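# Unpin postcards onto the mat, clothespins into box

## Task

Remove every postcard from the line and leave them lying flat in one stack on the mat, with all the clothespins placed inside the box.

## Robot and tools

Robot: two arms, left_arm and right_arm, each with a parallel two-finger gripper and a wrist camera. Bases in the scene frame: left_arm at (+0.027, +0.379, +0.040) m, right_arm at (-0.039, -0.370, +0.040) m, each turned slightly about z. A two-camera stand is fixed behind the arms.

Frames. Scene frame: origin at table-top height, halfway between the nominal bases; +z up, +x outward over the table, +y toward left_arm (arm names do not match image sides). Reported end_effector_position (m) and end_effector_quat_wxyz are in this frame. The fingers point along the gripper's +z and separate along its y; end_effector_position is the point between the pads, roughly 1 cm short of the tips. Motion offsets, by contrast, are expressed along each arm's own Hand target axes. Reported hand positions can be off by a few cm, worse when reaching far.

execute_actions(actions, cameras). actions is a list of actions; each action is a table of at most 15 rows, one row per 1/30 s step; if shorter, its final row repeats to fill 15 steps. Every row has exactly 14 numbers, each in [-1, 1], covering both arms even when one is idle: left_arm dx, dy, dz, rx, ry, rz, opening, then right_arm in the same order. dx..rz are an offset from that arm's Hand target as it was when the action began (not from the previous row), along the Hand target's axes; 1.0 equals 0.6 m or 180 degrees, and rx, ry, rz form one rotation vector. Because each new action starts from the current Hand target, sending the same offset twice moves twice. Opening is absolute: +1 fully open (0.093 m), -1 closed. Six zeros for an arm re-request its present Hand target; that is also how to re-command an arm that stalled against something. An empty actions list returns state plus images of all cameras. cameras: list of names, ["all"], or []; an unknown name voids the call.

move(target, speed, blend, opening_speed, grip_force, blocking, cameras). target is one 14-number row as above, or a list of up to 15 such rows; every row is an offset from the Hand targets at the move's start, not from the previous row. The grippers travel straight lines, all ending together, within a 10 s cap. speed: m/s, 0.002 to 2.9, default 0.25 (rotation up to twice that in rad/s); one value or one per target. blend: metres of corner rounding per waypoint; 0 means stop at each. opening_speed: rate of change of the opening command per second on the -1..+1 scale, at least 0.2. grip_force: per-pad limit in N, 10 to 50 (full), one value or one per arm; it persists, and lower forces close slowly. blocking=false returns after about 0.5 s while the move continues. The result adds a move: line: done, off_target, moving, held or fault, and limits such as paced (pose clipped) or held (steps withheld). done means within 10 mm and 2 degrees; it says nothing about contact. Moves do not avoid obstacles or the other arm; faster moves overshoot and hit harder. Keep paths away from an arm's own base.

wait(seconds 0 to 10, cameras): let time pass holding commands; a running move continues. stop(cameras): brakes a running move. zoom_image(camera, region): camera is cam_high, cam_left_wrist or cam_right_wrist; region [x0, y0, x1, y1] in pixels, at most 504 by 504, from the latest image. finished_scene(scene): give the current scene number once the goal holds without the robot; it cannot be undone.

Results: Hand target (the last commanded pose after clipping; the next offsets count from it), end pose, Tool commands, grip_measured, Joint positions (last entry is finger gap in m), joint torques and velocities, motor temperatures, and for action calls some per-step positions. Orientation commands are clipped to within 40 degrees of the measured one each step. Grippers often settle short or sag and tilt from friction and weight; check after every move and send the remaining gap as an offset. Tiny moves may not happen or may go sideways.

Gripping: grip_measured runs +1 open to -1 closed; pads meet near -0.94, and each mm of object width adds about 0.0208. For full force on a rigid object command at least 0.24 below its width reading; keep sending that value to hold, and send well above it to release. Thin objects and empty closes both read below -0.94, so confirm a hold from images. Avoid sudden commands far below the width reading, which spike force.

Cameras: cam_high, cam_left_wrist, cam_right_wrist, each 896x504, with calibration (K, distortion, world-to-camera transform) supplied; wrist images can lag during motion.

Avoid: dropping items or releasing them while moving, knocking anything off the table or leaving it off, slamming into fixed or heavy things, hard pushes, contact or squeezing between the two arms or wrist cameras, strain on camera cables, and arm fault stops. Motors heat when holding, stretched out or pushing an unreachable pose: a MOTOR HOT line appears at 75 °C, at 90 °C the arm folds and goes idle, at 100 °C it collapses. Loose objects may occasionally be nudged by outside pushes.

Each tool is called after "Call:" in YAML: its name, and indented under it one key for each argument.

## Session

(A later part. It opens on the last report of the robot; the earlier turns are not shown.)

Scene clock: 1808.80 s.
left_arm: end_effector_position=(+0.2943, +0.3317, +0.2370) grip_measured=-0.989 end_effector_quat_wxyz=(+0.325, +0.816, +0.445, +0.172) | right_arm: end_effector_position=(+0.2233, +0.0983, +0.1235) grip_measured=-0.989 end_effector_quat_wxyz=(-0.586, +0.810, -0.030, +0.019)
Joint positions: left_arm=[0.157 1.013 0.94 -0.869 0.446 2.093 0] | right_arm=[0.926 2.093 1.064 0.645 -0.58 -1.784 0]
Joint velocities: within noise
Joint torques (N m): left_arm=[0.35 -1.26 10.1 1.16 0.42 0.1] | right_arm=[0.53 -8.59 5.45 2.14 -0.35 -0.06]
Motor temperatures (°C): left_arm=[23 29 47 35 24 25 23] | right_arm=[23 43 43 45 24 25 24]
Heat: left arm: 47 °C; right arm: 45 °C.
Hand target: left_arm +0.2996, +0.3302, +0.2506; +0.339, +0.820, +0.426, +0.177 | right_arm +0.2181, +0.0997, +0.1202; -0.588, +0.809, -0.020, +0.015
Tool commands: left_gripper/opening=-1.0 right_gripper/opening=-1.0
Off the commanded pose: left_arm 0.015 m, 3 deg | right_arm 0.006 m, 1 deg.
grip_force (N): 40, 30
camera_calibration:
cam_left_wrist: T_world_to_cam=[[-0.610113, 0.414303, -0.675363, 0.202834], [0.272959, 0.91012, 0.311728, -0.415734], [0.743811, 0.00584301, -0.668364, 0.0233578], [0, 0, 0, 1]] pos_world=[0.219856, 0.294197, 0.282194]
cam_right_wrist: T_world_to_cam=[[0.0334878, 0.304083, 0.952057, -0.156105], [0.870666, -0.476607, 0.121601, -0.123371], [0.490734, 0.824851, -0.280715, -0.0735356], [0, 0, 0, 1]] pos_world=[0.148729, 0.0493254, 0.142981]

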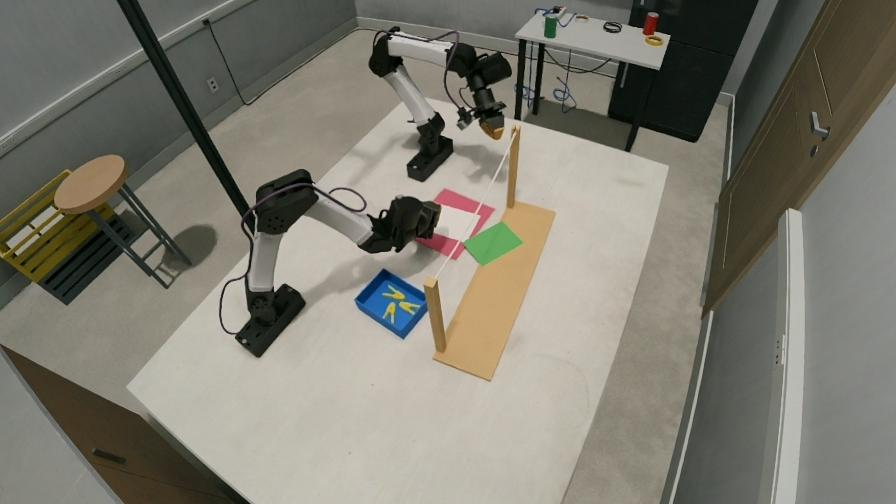

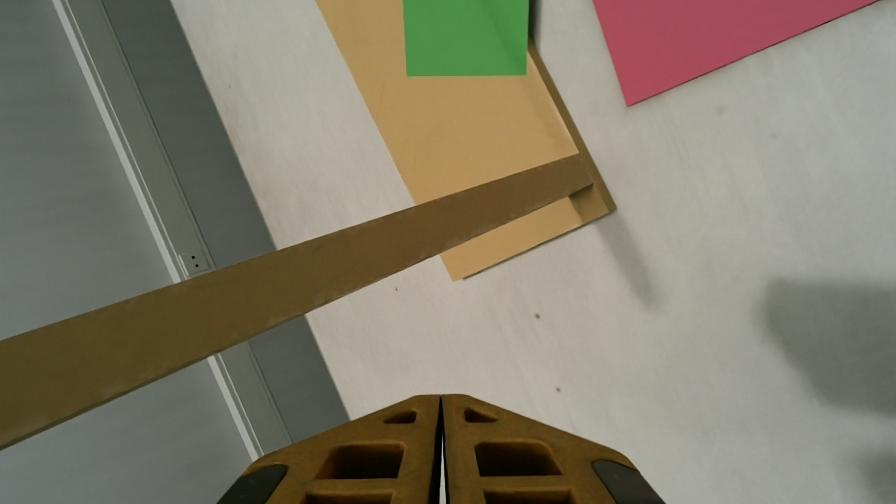

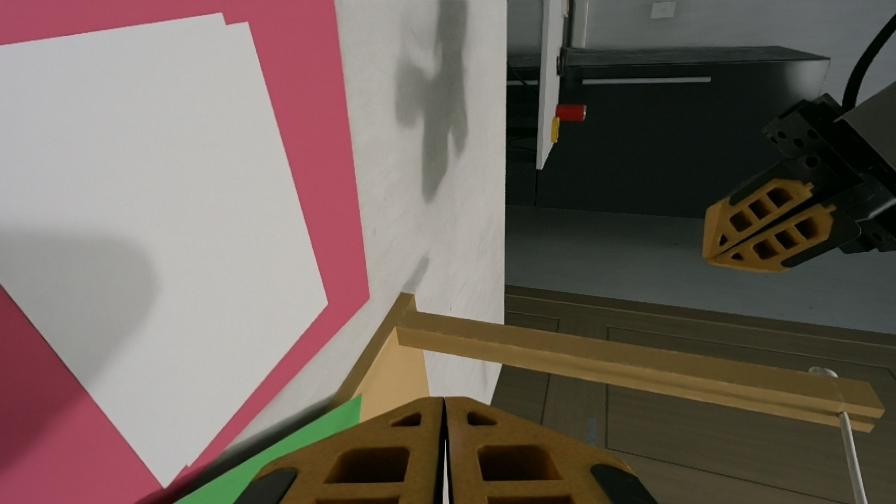

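Call:
move:
  target:
    - [0,0,0,0,0,0,-1,0,-0.095,-0.031,0,0,0,-1]
    - [0,0,0,0,0,0,-1,0.078,0.007,-0.503,0.364,0.224,0.491,-1]
    - [-0.206,-0.035,0.154,0,0,0,-1,0.078,0.007,-0.503,0.364,0.224,0.491,-1]
    - [-0.1695,0.07,0.4267,0,0,0,-1,0.078,0.007,-0.503,0.364,0.224,0.491,-1]
  blend: [0.04,0.05,0.04,0]
  speed: 0.35
  cameras: ["cam_left_wrist","cam_high"]

Scene clock: 1844.03 s.
left_arm: end_effector_position=(+0.3985, +0.1322, +0.0875) grip_measured=-0.989 end_effector_quat_wxyz=(+0.320, +0.830, +0.427, +0.163) | right_arm: end_effector_position=(+0.2475, -0.1880, +0.2010) grip_measured=-0.989 end_effector_quat_wxyz=(+0.689, -0.139, +0.701, +0.118)
Joint positions: left_arm=[-0.511 1.788 0.94 0.01 0.036 1.607 0] | right_arm=[0.793 1.319 0.143 1.152 0.388 -0.018 0]
Joint torques (N m): left_arm=[0.47 -6.09 9.1 1.66 -0.01 -0.03] | right_arm=[-0.87 -4.37 6.31 2.1 -0.03 0.15]
Heat: left arm: 47 °C; right arm: 46 °C.
Hand target: left_arm +0.4138, +0.1260, +0.0992; +0.339, +0.820, +0.426, +0.177 | right_arm +0.2501, -0.1907, +0.2093; +0.696, -0.123, +0.696, +0.123
Off the commanded pose: left_arm 0.020 m, 3 deg | right_arm 0.009 m, 2 deg.
grip_force (N): 40, 30
move: off_target (left_arm); blend cut to 0.03 m at target 1
camera_calibration:
cam_left_wrist: T_world_to_cam=[[-0.597843, 0.453337, -0.661112, 0.236897], [0.319157, 0.891153, 0.322468, -0.232888], [0.735338, -0.0182134, -0.677455, -0.145487], [0, 0, 0, 1]] pos_world=[0.322937, 0.0974954, 0.133153]
Images, in order (width x height): cam_high 896x504, cam_left_wrist 896x504.

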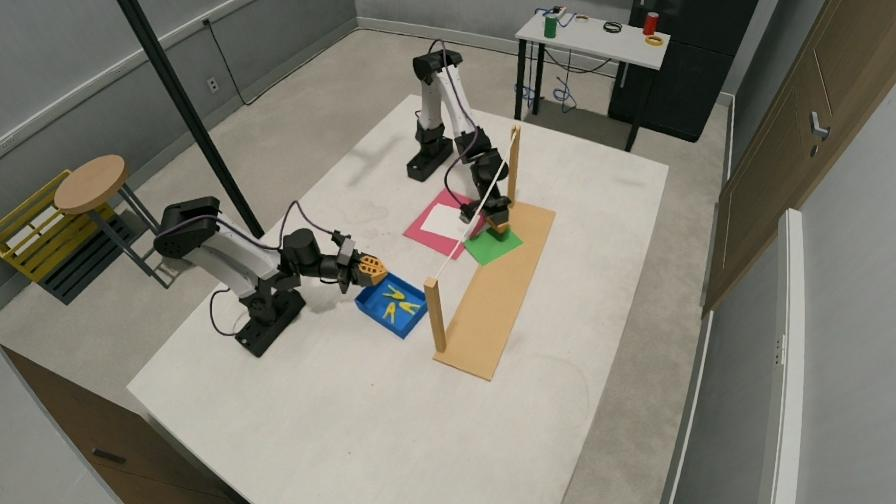

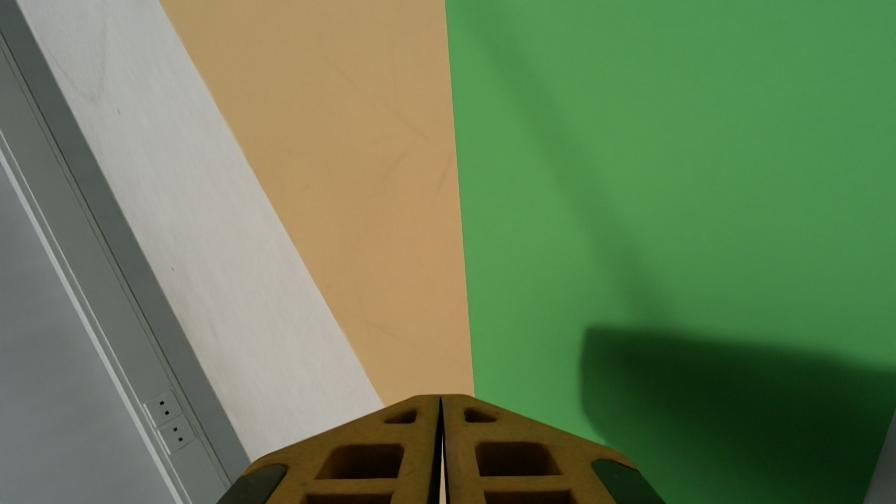

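Call:
move:
  target:
    - [0,-0.076,0.076,0,0,0,-1,0,0,0,0,0,0,-1]
    - [-0.0315,-0.1323,0.0195,0,0,0,-1,0,0,0,0,0,0,-1]
  speed: [0.08,0.06]
  cameras: ["cam_left_wrist","cam_high","cam_right_wrist"]

Scene clock: 1854.27 s.
left_arm: end_effector_position=(+0.3709, +0.1359, +0.0337) grip_measured=-0.989 end_effector_quat_wxyz=(+0.345, +0.818, +0.423, +0.181) | right_arm: end_effector_position=(+0.2475, -0.1880, +0.2010) grip_measured=-0.989 end_effector_quat_wxyz=(+0.689, -0.139, +0.701, +0.118)
Joint positions: left_arm=[-0.555 1.871 0.693 0.408 -0.004 1.575 0] | right_arm=[0.793 1.319 0.143 1.152 0.388 -0.018 0]
Joint torques (N m): left_arm=[-0.64 -8.92 3.59 1.29 0 -0.09] | right_arm=[-0.85 -4.36 6.31 2.1 -0.03 0.15]
Heat: left arm: 46 °C; right arm: 45 °C.
Hand target: left_arm +0.3638, +0.1381, +0.0347; +0.339, +0.820, +0.426, +0.177 | right_arm +0.2501, -0.1907, +0.2093; +0.696, -0.123, +0.696, +0.123
Off the commanded pose: left_arm 0.007 m, 1 deg | right_arm 0.009 m, 2 deg.
grip_force (N): 40, 30
move: done
camera_calibration:
cam_left_wrist: T_world_to_cam=[[-0.560795, 0.427231, -0.709213, 0.174597], [0.294278, 0.903504, 0.311579, -0.202176], [0.773893, -0.0339743, -0.632405, -0.175356], [0, 0, 0, 1]] pos_world=[0.293116, 0.102116, 0.0759239]
cam_right_wrist: T_world_to_cam=[[0.349894, -0.936582, 0.0197021, -0.267878], [-0.417616, -0.174773, -0.891656, 0.289], [0.838553, 0.303757, -0.452284, 0.0229123], [0, 0, 0, 1]] pos_world=[0.195207, -0.20734, 0.27333]

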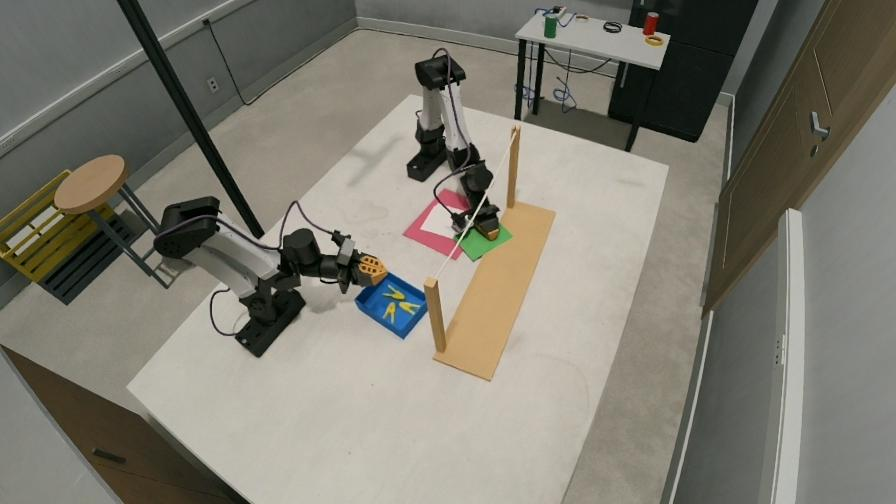

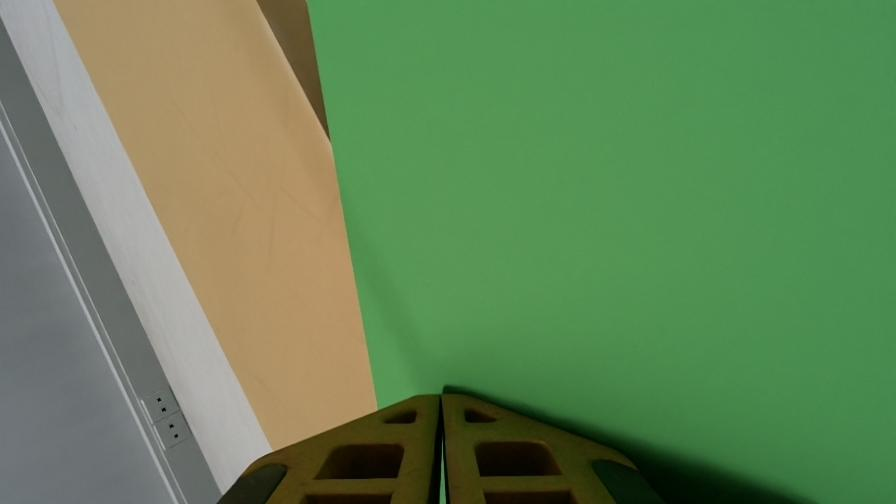

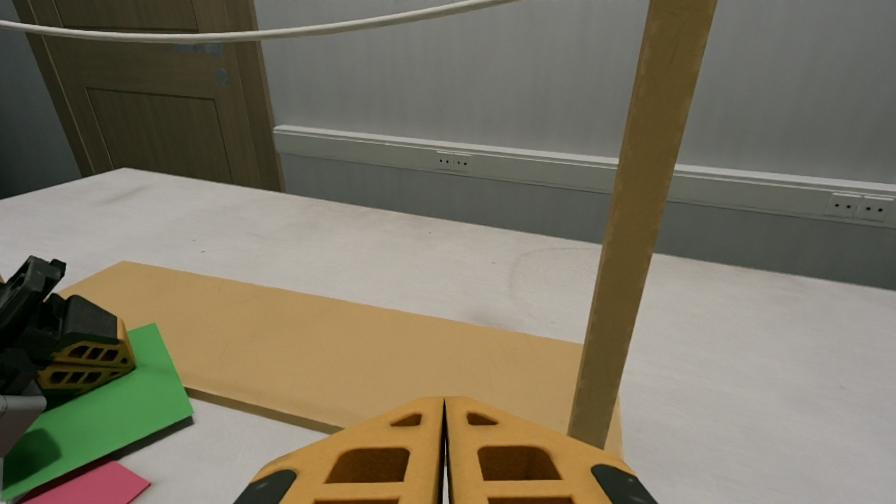

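Call:
move:
  target: [-0.0274,-0.0558,-0.0323,0,0,0,-1,0,0,0,0,0,0,-1]
  speed: 0.06
  cameras: ["cam_left_wrist","cam_right_wrist"]

Scene clock: 1861.10 s.
left_arm: end_effector_position=(+0.3318, +0.1412, +0.0282) grip_measured=-0.989 end_effector_quat_wxyz=(+0.351, +0.817, +0.419, +0.183) | right_arm: end_effector_position=(+0.2475, -0.1880, +0.2010) grip_measured=-0.989 end_effector_quat_wxyz=(+0.689, -0.139, +0.701, +0.118)
Joint positions: left_arm=[-0.622 1.802 0.533 0.512 -0.049 1.532 0] | right_arm=[0.793 1.319 0.143 1.152 0.388 -0.018 0]
Joint torques (N m): left_arm=[-0.42 -7.28 3.07 1.23 -0.08 -0.14] | right_arm=[-0.85 -4.37 6.32 2.11 -0.03 0.14]
Heat: left arm: 45 °C; right arm: 45 °C.
Hand target: left_arm +0.3237, +0.1460, +0.0246; +0.339, +0.820, +0.426, +0.177 | right_arm +0.2501, -0.1907, +0.2093; +0.696, -0.123, +0.696, +0.123
Off the commanded pose: left_arm 0.010 m, 2 deg | right_arm 0.009 m, 2 deg.
grip_force (N): 40, 30
move: done
camera_calibration:
cam_left_wrist: T_world_to_cam=[[-0.550689, 0.423854, -0.719089, 0.143882], [0.294926, 0.904719, 0.307411, -0.193995], [0.780871, -0.0427898, -0.623225, -0.149636], [0, 0, 0, 1]] pos_world=[0.253295, 0.108123, 0.0698428]
cam_right_wrist: T_world_to_cam=[[0.349894, -0.936582, 0.0197021, -0.267878], [-0.417616, -0.174773, -0.891656, 0.289], [0.838553, 0.303757, -0.452284, 0.0229123], [0, 0, 0, 1]] pos_world=[0.195207, -0.20734, 0.27333]
Images, in order (width x height): cam_left_wrist 896x504, cam_right_wrist 896x504.

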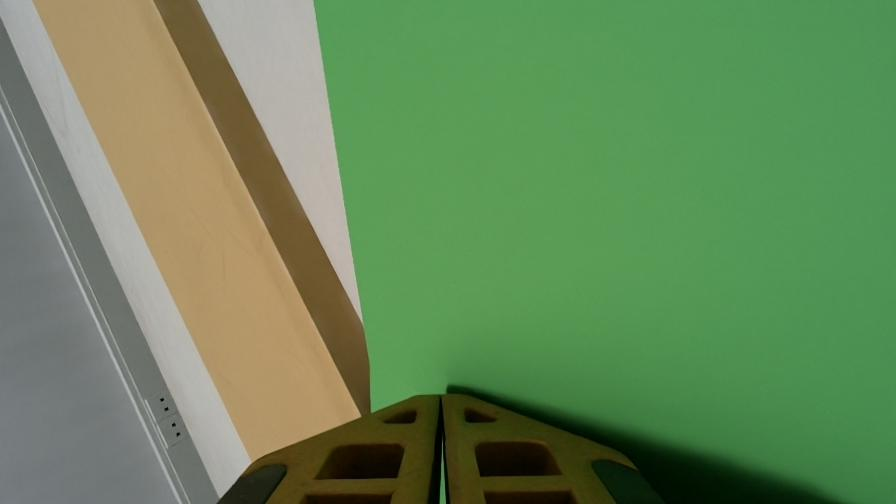

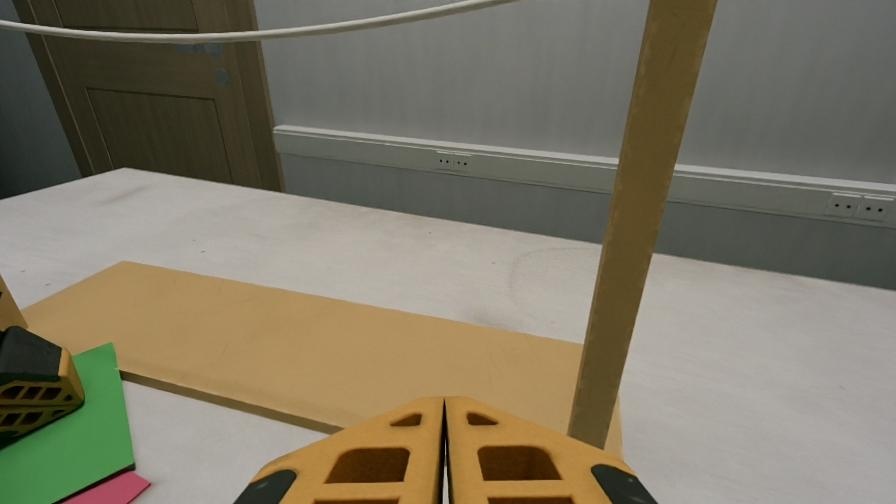

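Call:
move:
  target: [-0.0445,-0.0823,-0.0895,0,0,0,-1,0,0,0,0,0,0,-1]
  speed: 0.06
  cameras: ["cam_left_wrist","cam_high","cam_right_wrist"]

Scene clock: 1868.13 s.
left_arm: end_effector_position=(+0.2492, +0.1673, +0.0222) grip_measured=-0.989 end_effector_quat_wxyz=(+0.331, +0.824, +0.424, +0.175) | right_arm: end_effector_position=(+0.2475, -0.1880, +0.2010) grip_measured=-0.989 end_effector_quat_wxyz=(+0.689, -0.139, +0.701, +0.118)
Joint positions: left_arm=[-0.79 1.566 0.263 0.485 -0.166 1.407 0] | right_arm=[0.793 1.319 0.143 1.152 0.388 -0.018 0]
Joint torques (N m): left_arm=[-0.61 -5.83 3.9 1.45 -0.1 -0.11] | right_arm=[-0.84 -4.38 6.32 2.1 -0.03 0.15]
Motor temperatures (°C): left_arm=[23 31 43 36 24 25 23] | right_arm=[23 38 42 44 24 25 24]
Heat: left arm: 43 °C; right arm: 44 °C.
Hand target: left_arm +0.2489, +0.1661, +0.0278; +0.339, +0.820, +0.426, +0.177 | right_arm +0.2501, -0.1907, +0.2093; +0.696, -0.123, +0.696, +0.123
Off the commanded pose: left_arm 0.006 m, 1 deg | right_arm 0.009 m, 2 deg.
grip_force (N): 40, 30
move: done
camera_calibration:
cam_left_wrist: T_world_to_cam=[[-0.57796, 0.442508, -0.685674, 0.0859098], [0.304022, 0.89649, 0.322299, -0.192525], [0.75732, -0.0221838, -0.652668, -0.0846997], [0, 0, 0, 1]] pos_world=[0.172329, 0.132702, 0.0656759]
cam_right_wrist: T_world_to_cam=[[0.349894, -0.936582, 0.0197021, -0.267878], [-0.417616, -0.174773, -0.891656, 0.289], [0.838553, 0.303757, -0.452284, 0.0229123], [0, 0, 0, 1]] pos_world=[0.195207, -0.20734, 0.27333]

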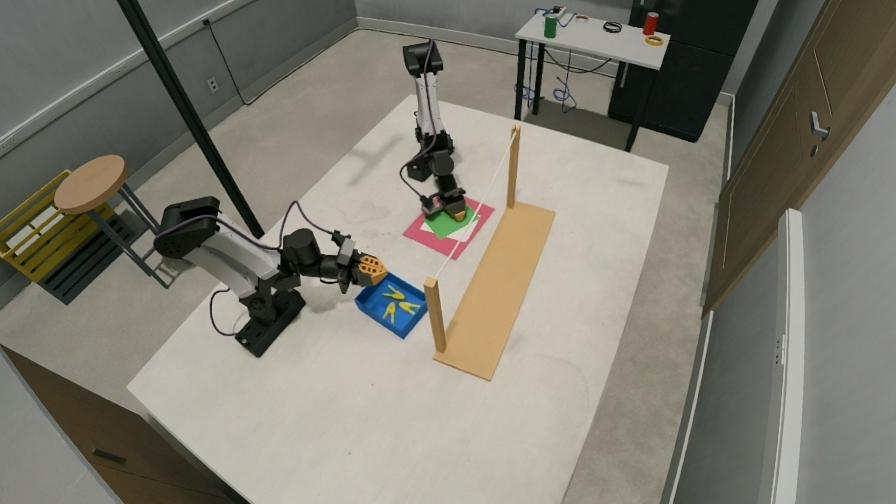

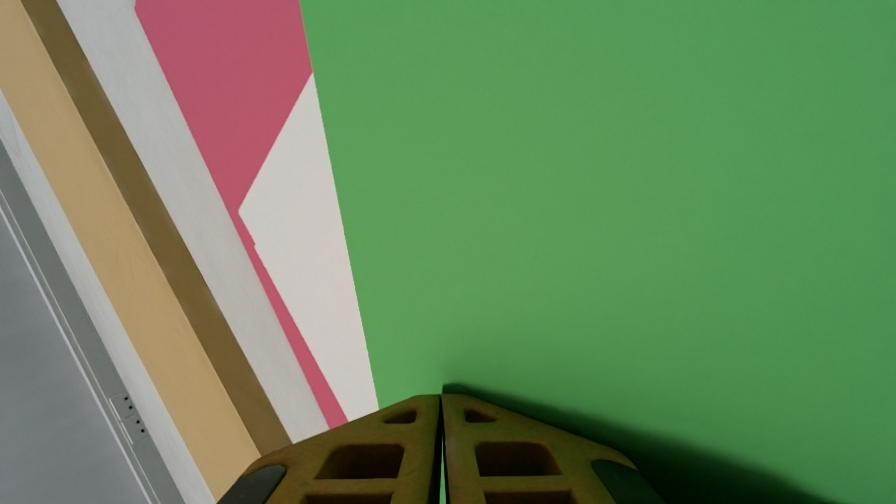

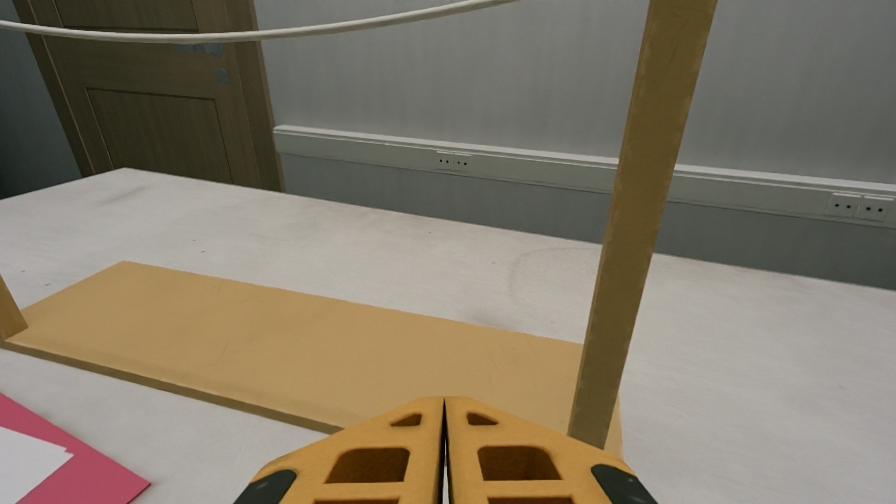

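Call:
move:
  target:
    - [0,0.118,-0.118,0,0,0,-1,0,0,0,0,0,0,-1]
    - [0.2727,0.2,-0.324,0,0,0,-1,0,0,0,0,0,0,-1]
  speed: [0.12,0.3]
  blend: [0.03,0]
  cameras: ["cam_left_wrist","cam_high"]

Call:
zoom_image:
  camera: "cam_high"
  region: [350, 170, 570, 340]

Scene clock: 1875.57 s.
left_arm: end_effector_position=(+0.2944, +0.3324, +0.2361) grip_measured=-0.989 end_effector_quat_wxyz=(+0.325, +0.816, +0.447, +0.172) | right_arm: end_effector_position=(+0.2475, -0.1880, +0.2010) grip_measured=-0.989 end_effector_quat_wxyz=(+0.689, -0.139, +0.701, +0.118)
Joint positions: left_arm=[0.159 1.013 0.937 -0.866 0.445 2.092 0] | right_arm=[0.793 1.319 0.143 1.152 0.388 -0.018 0]
Joint torques (N m): left_arm=[0.05 -1.29 10.3 1.19 0.43 0.11] | right_arm=[-0.84 -4.34 6.28 2.11 -0.03 0.15]
Heat: left arm: 42 °C; right arm: 44 °C.
Hand target: left_arm +0.2996, +0.3301, +0.2502; +0.339, +0.820, +0.426, +0.177 | right_arm +0.2501, -0.1907, +0.2093; +0.696, -0.123, +0.696, +0.123
Off the commanded pose: left_arm 0.015 m, 3 deg | right_arm 0.009 m, 2 deg.
joint sent to its limit (left arm) — joint 6 (wrist roll), upper limit. The joint targets still meet the commanded pose.
grip_force (N): 40, 30
move: off_target (left_arm)
camera_calibration:
cam_left_wrist: T_world_to_cam=[[-0.611864, 0.412655, -0.674787, 0.202983], [0.270809, 0.910854, 0.311462, -0.415691], [0.743159, 0.00783422, -0.66907, 0.0223467], [0, 0, 0, 1]] pos_world=[0.220164, 0.294696, 0.281394]
Images, in order (width x height): cam_high 896x504, cam_left_wrist 896x504.

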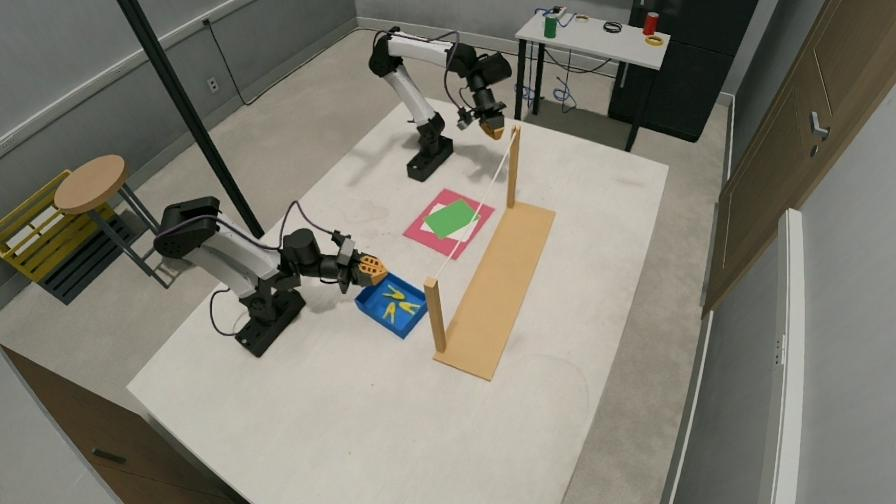

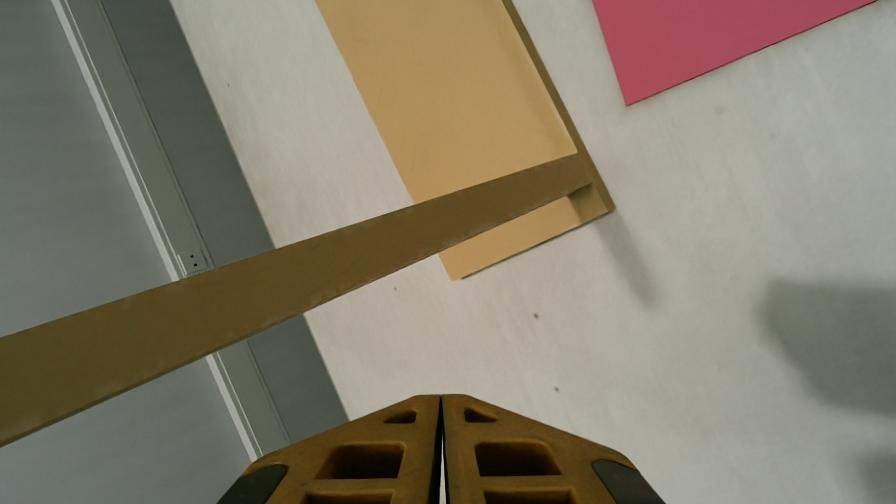

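Scaled by 2.291 from the camera's 896x504 image, which has a finer 1280x720 frame.

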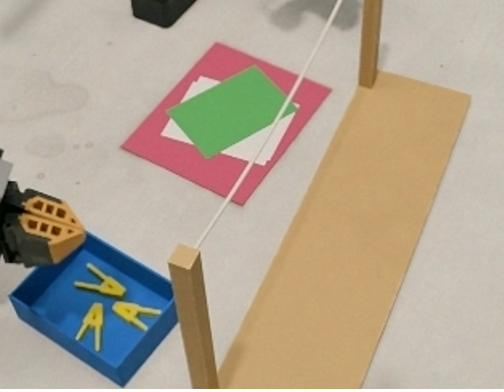

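Call:
finished_scene:
  scene: 1

The scene is finished: the task was done.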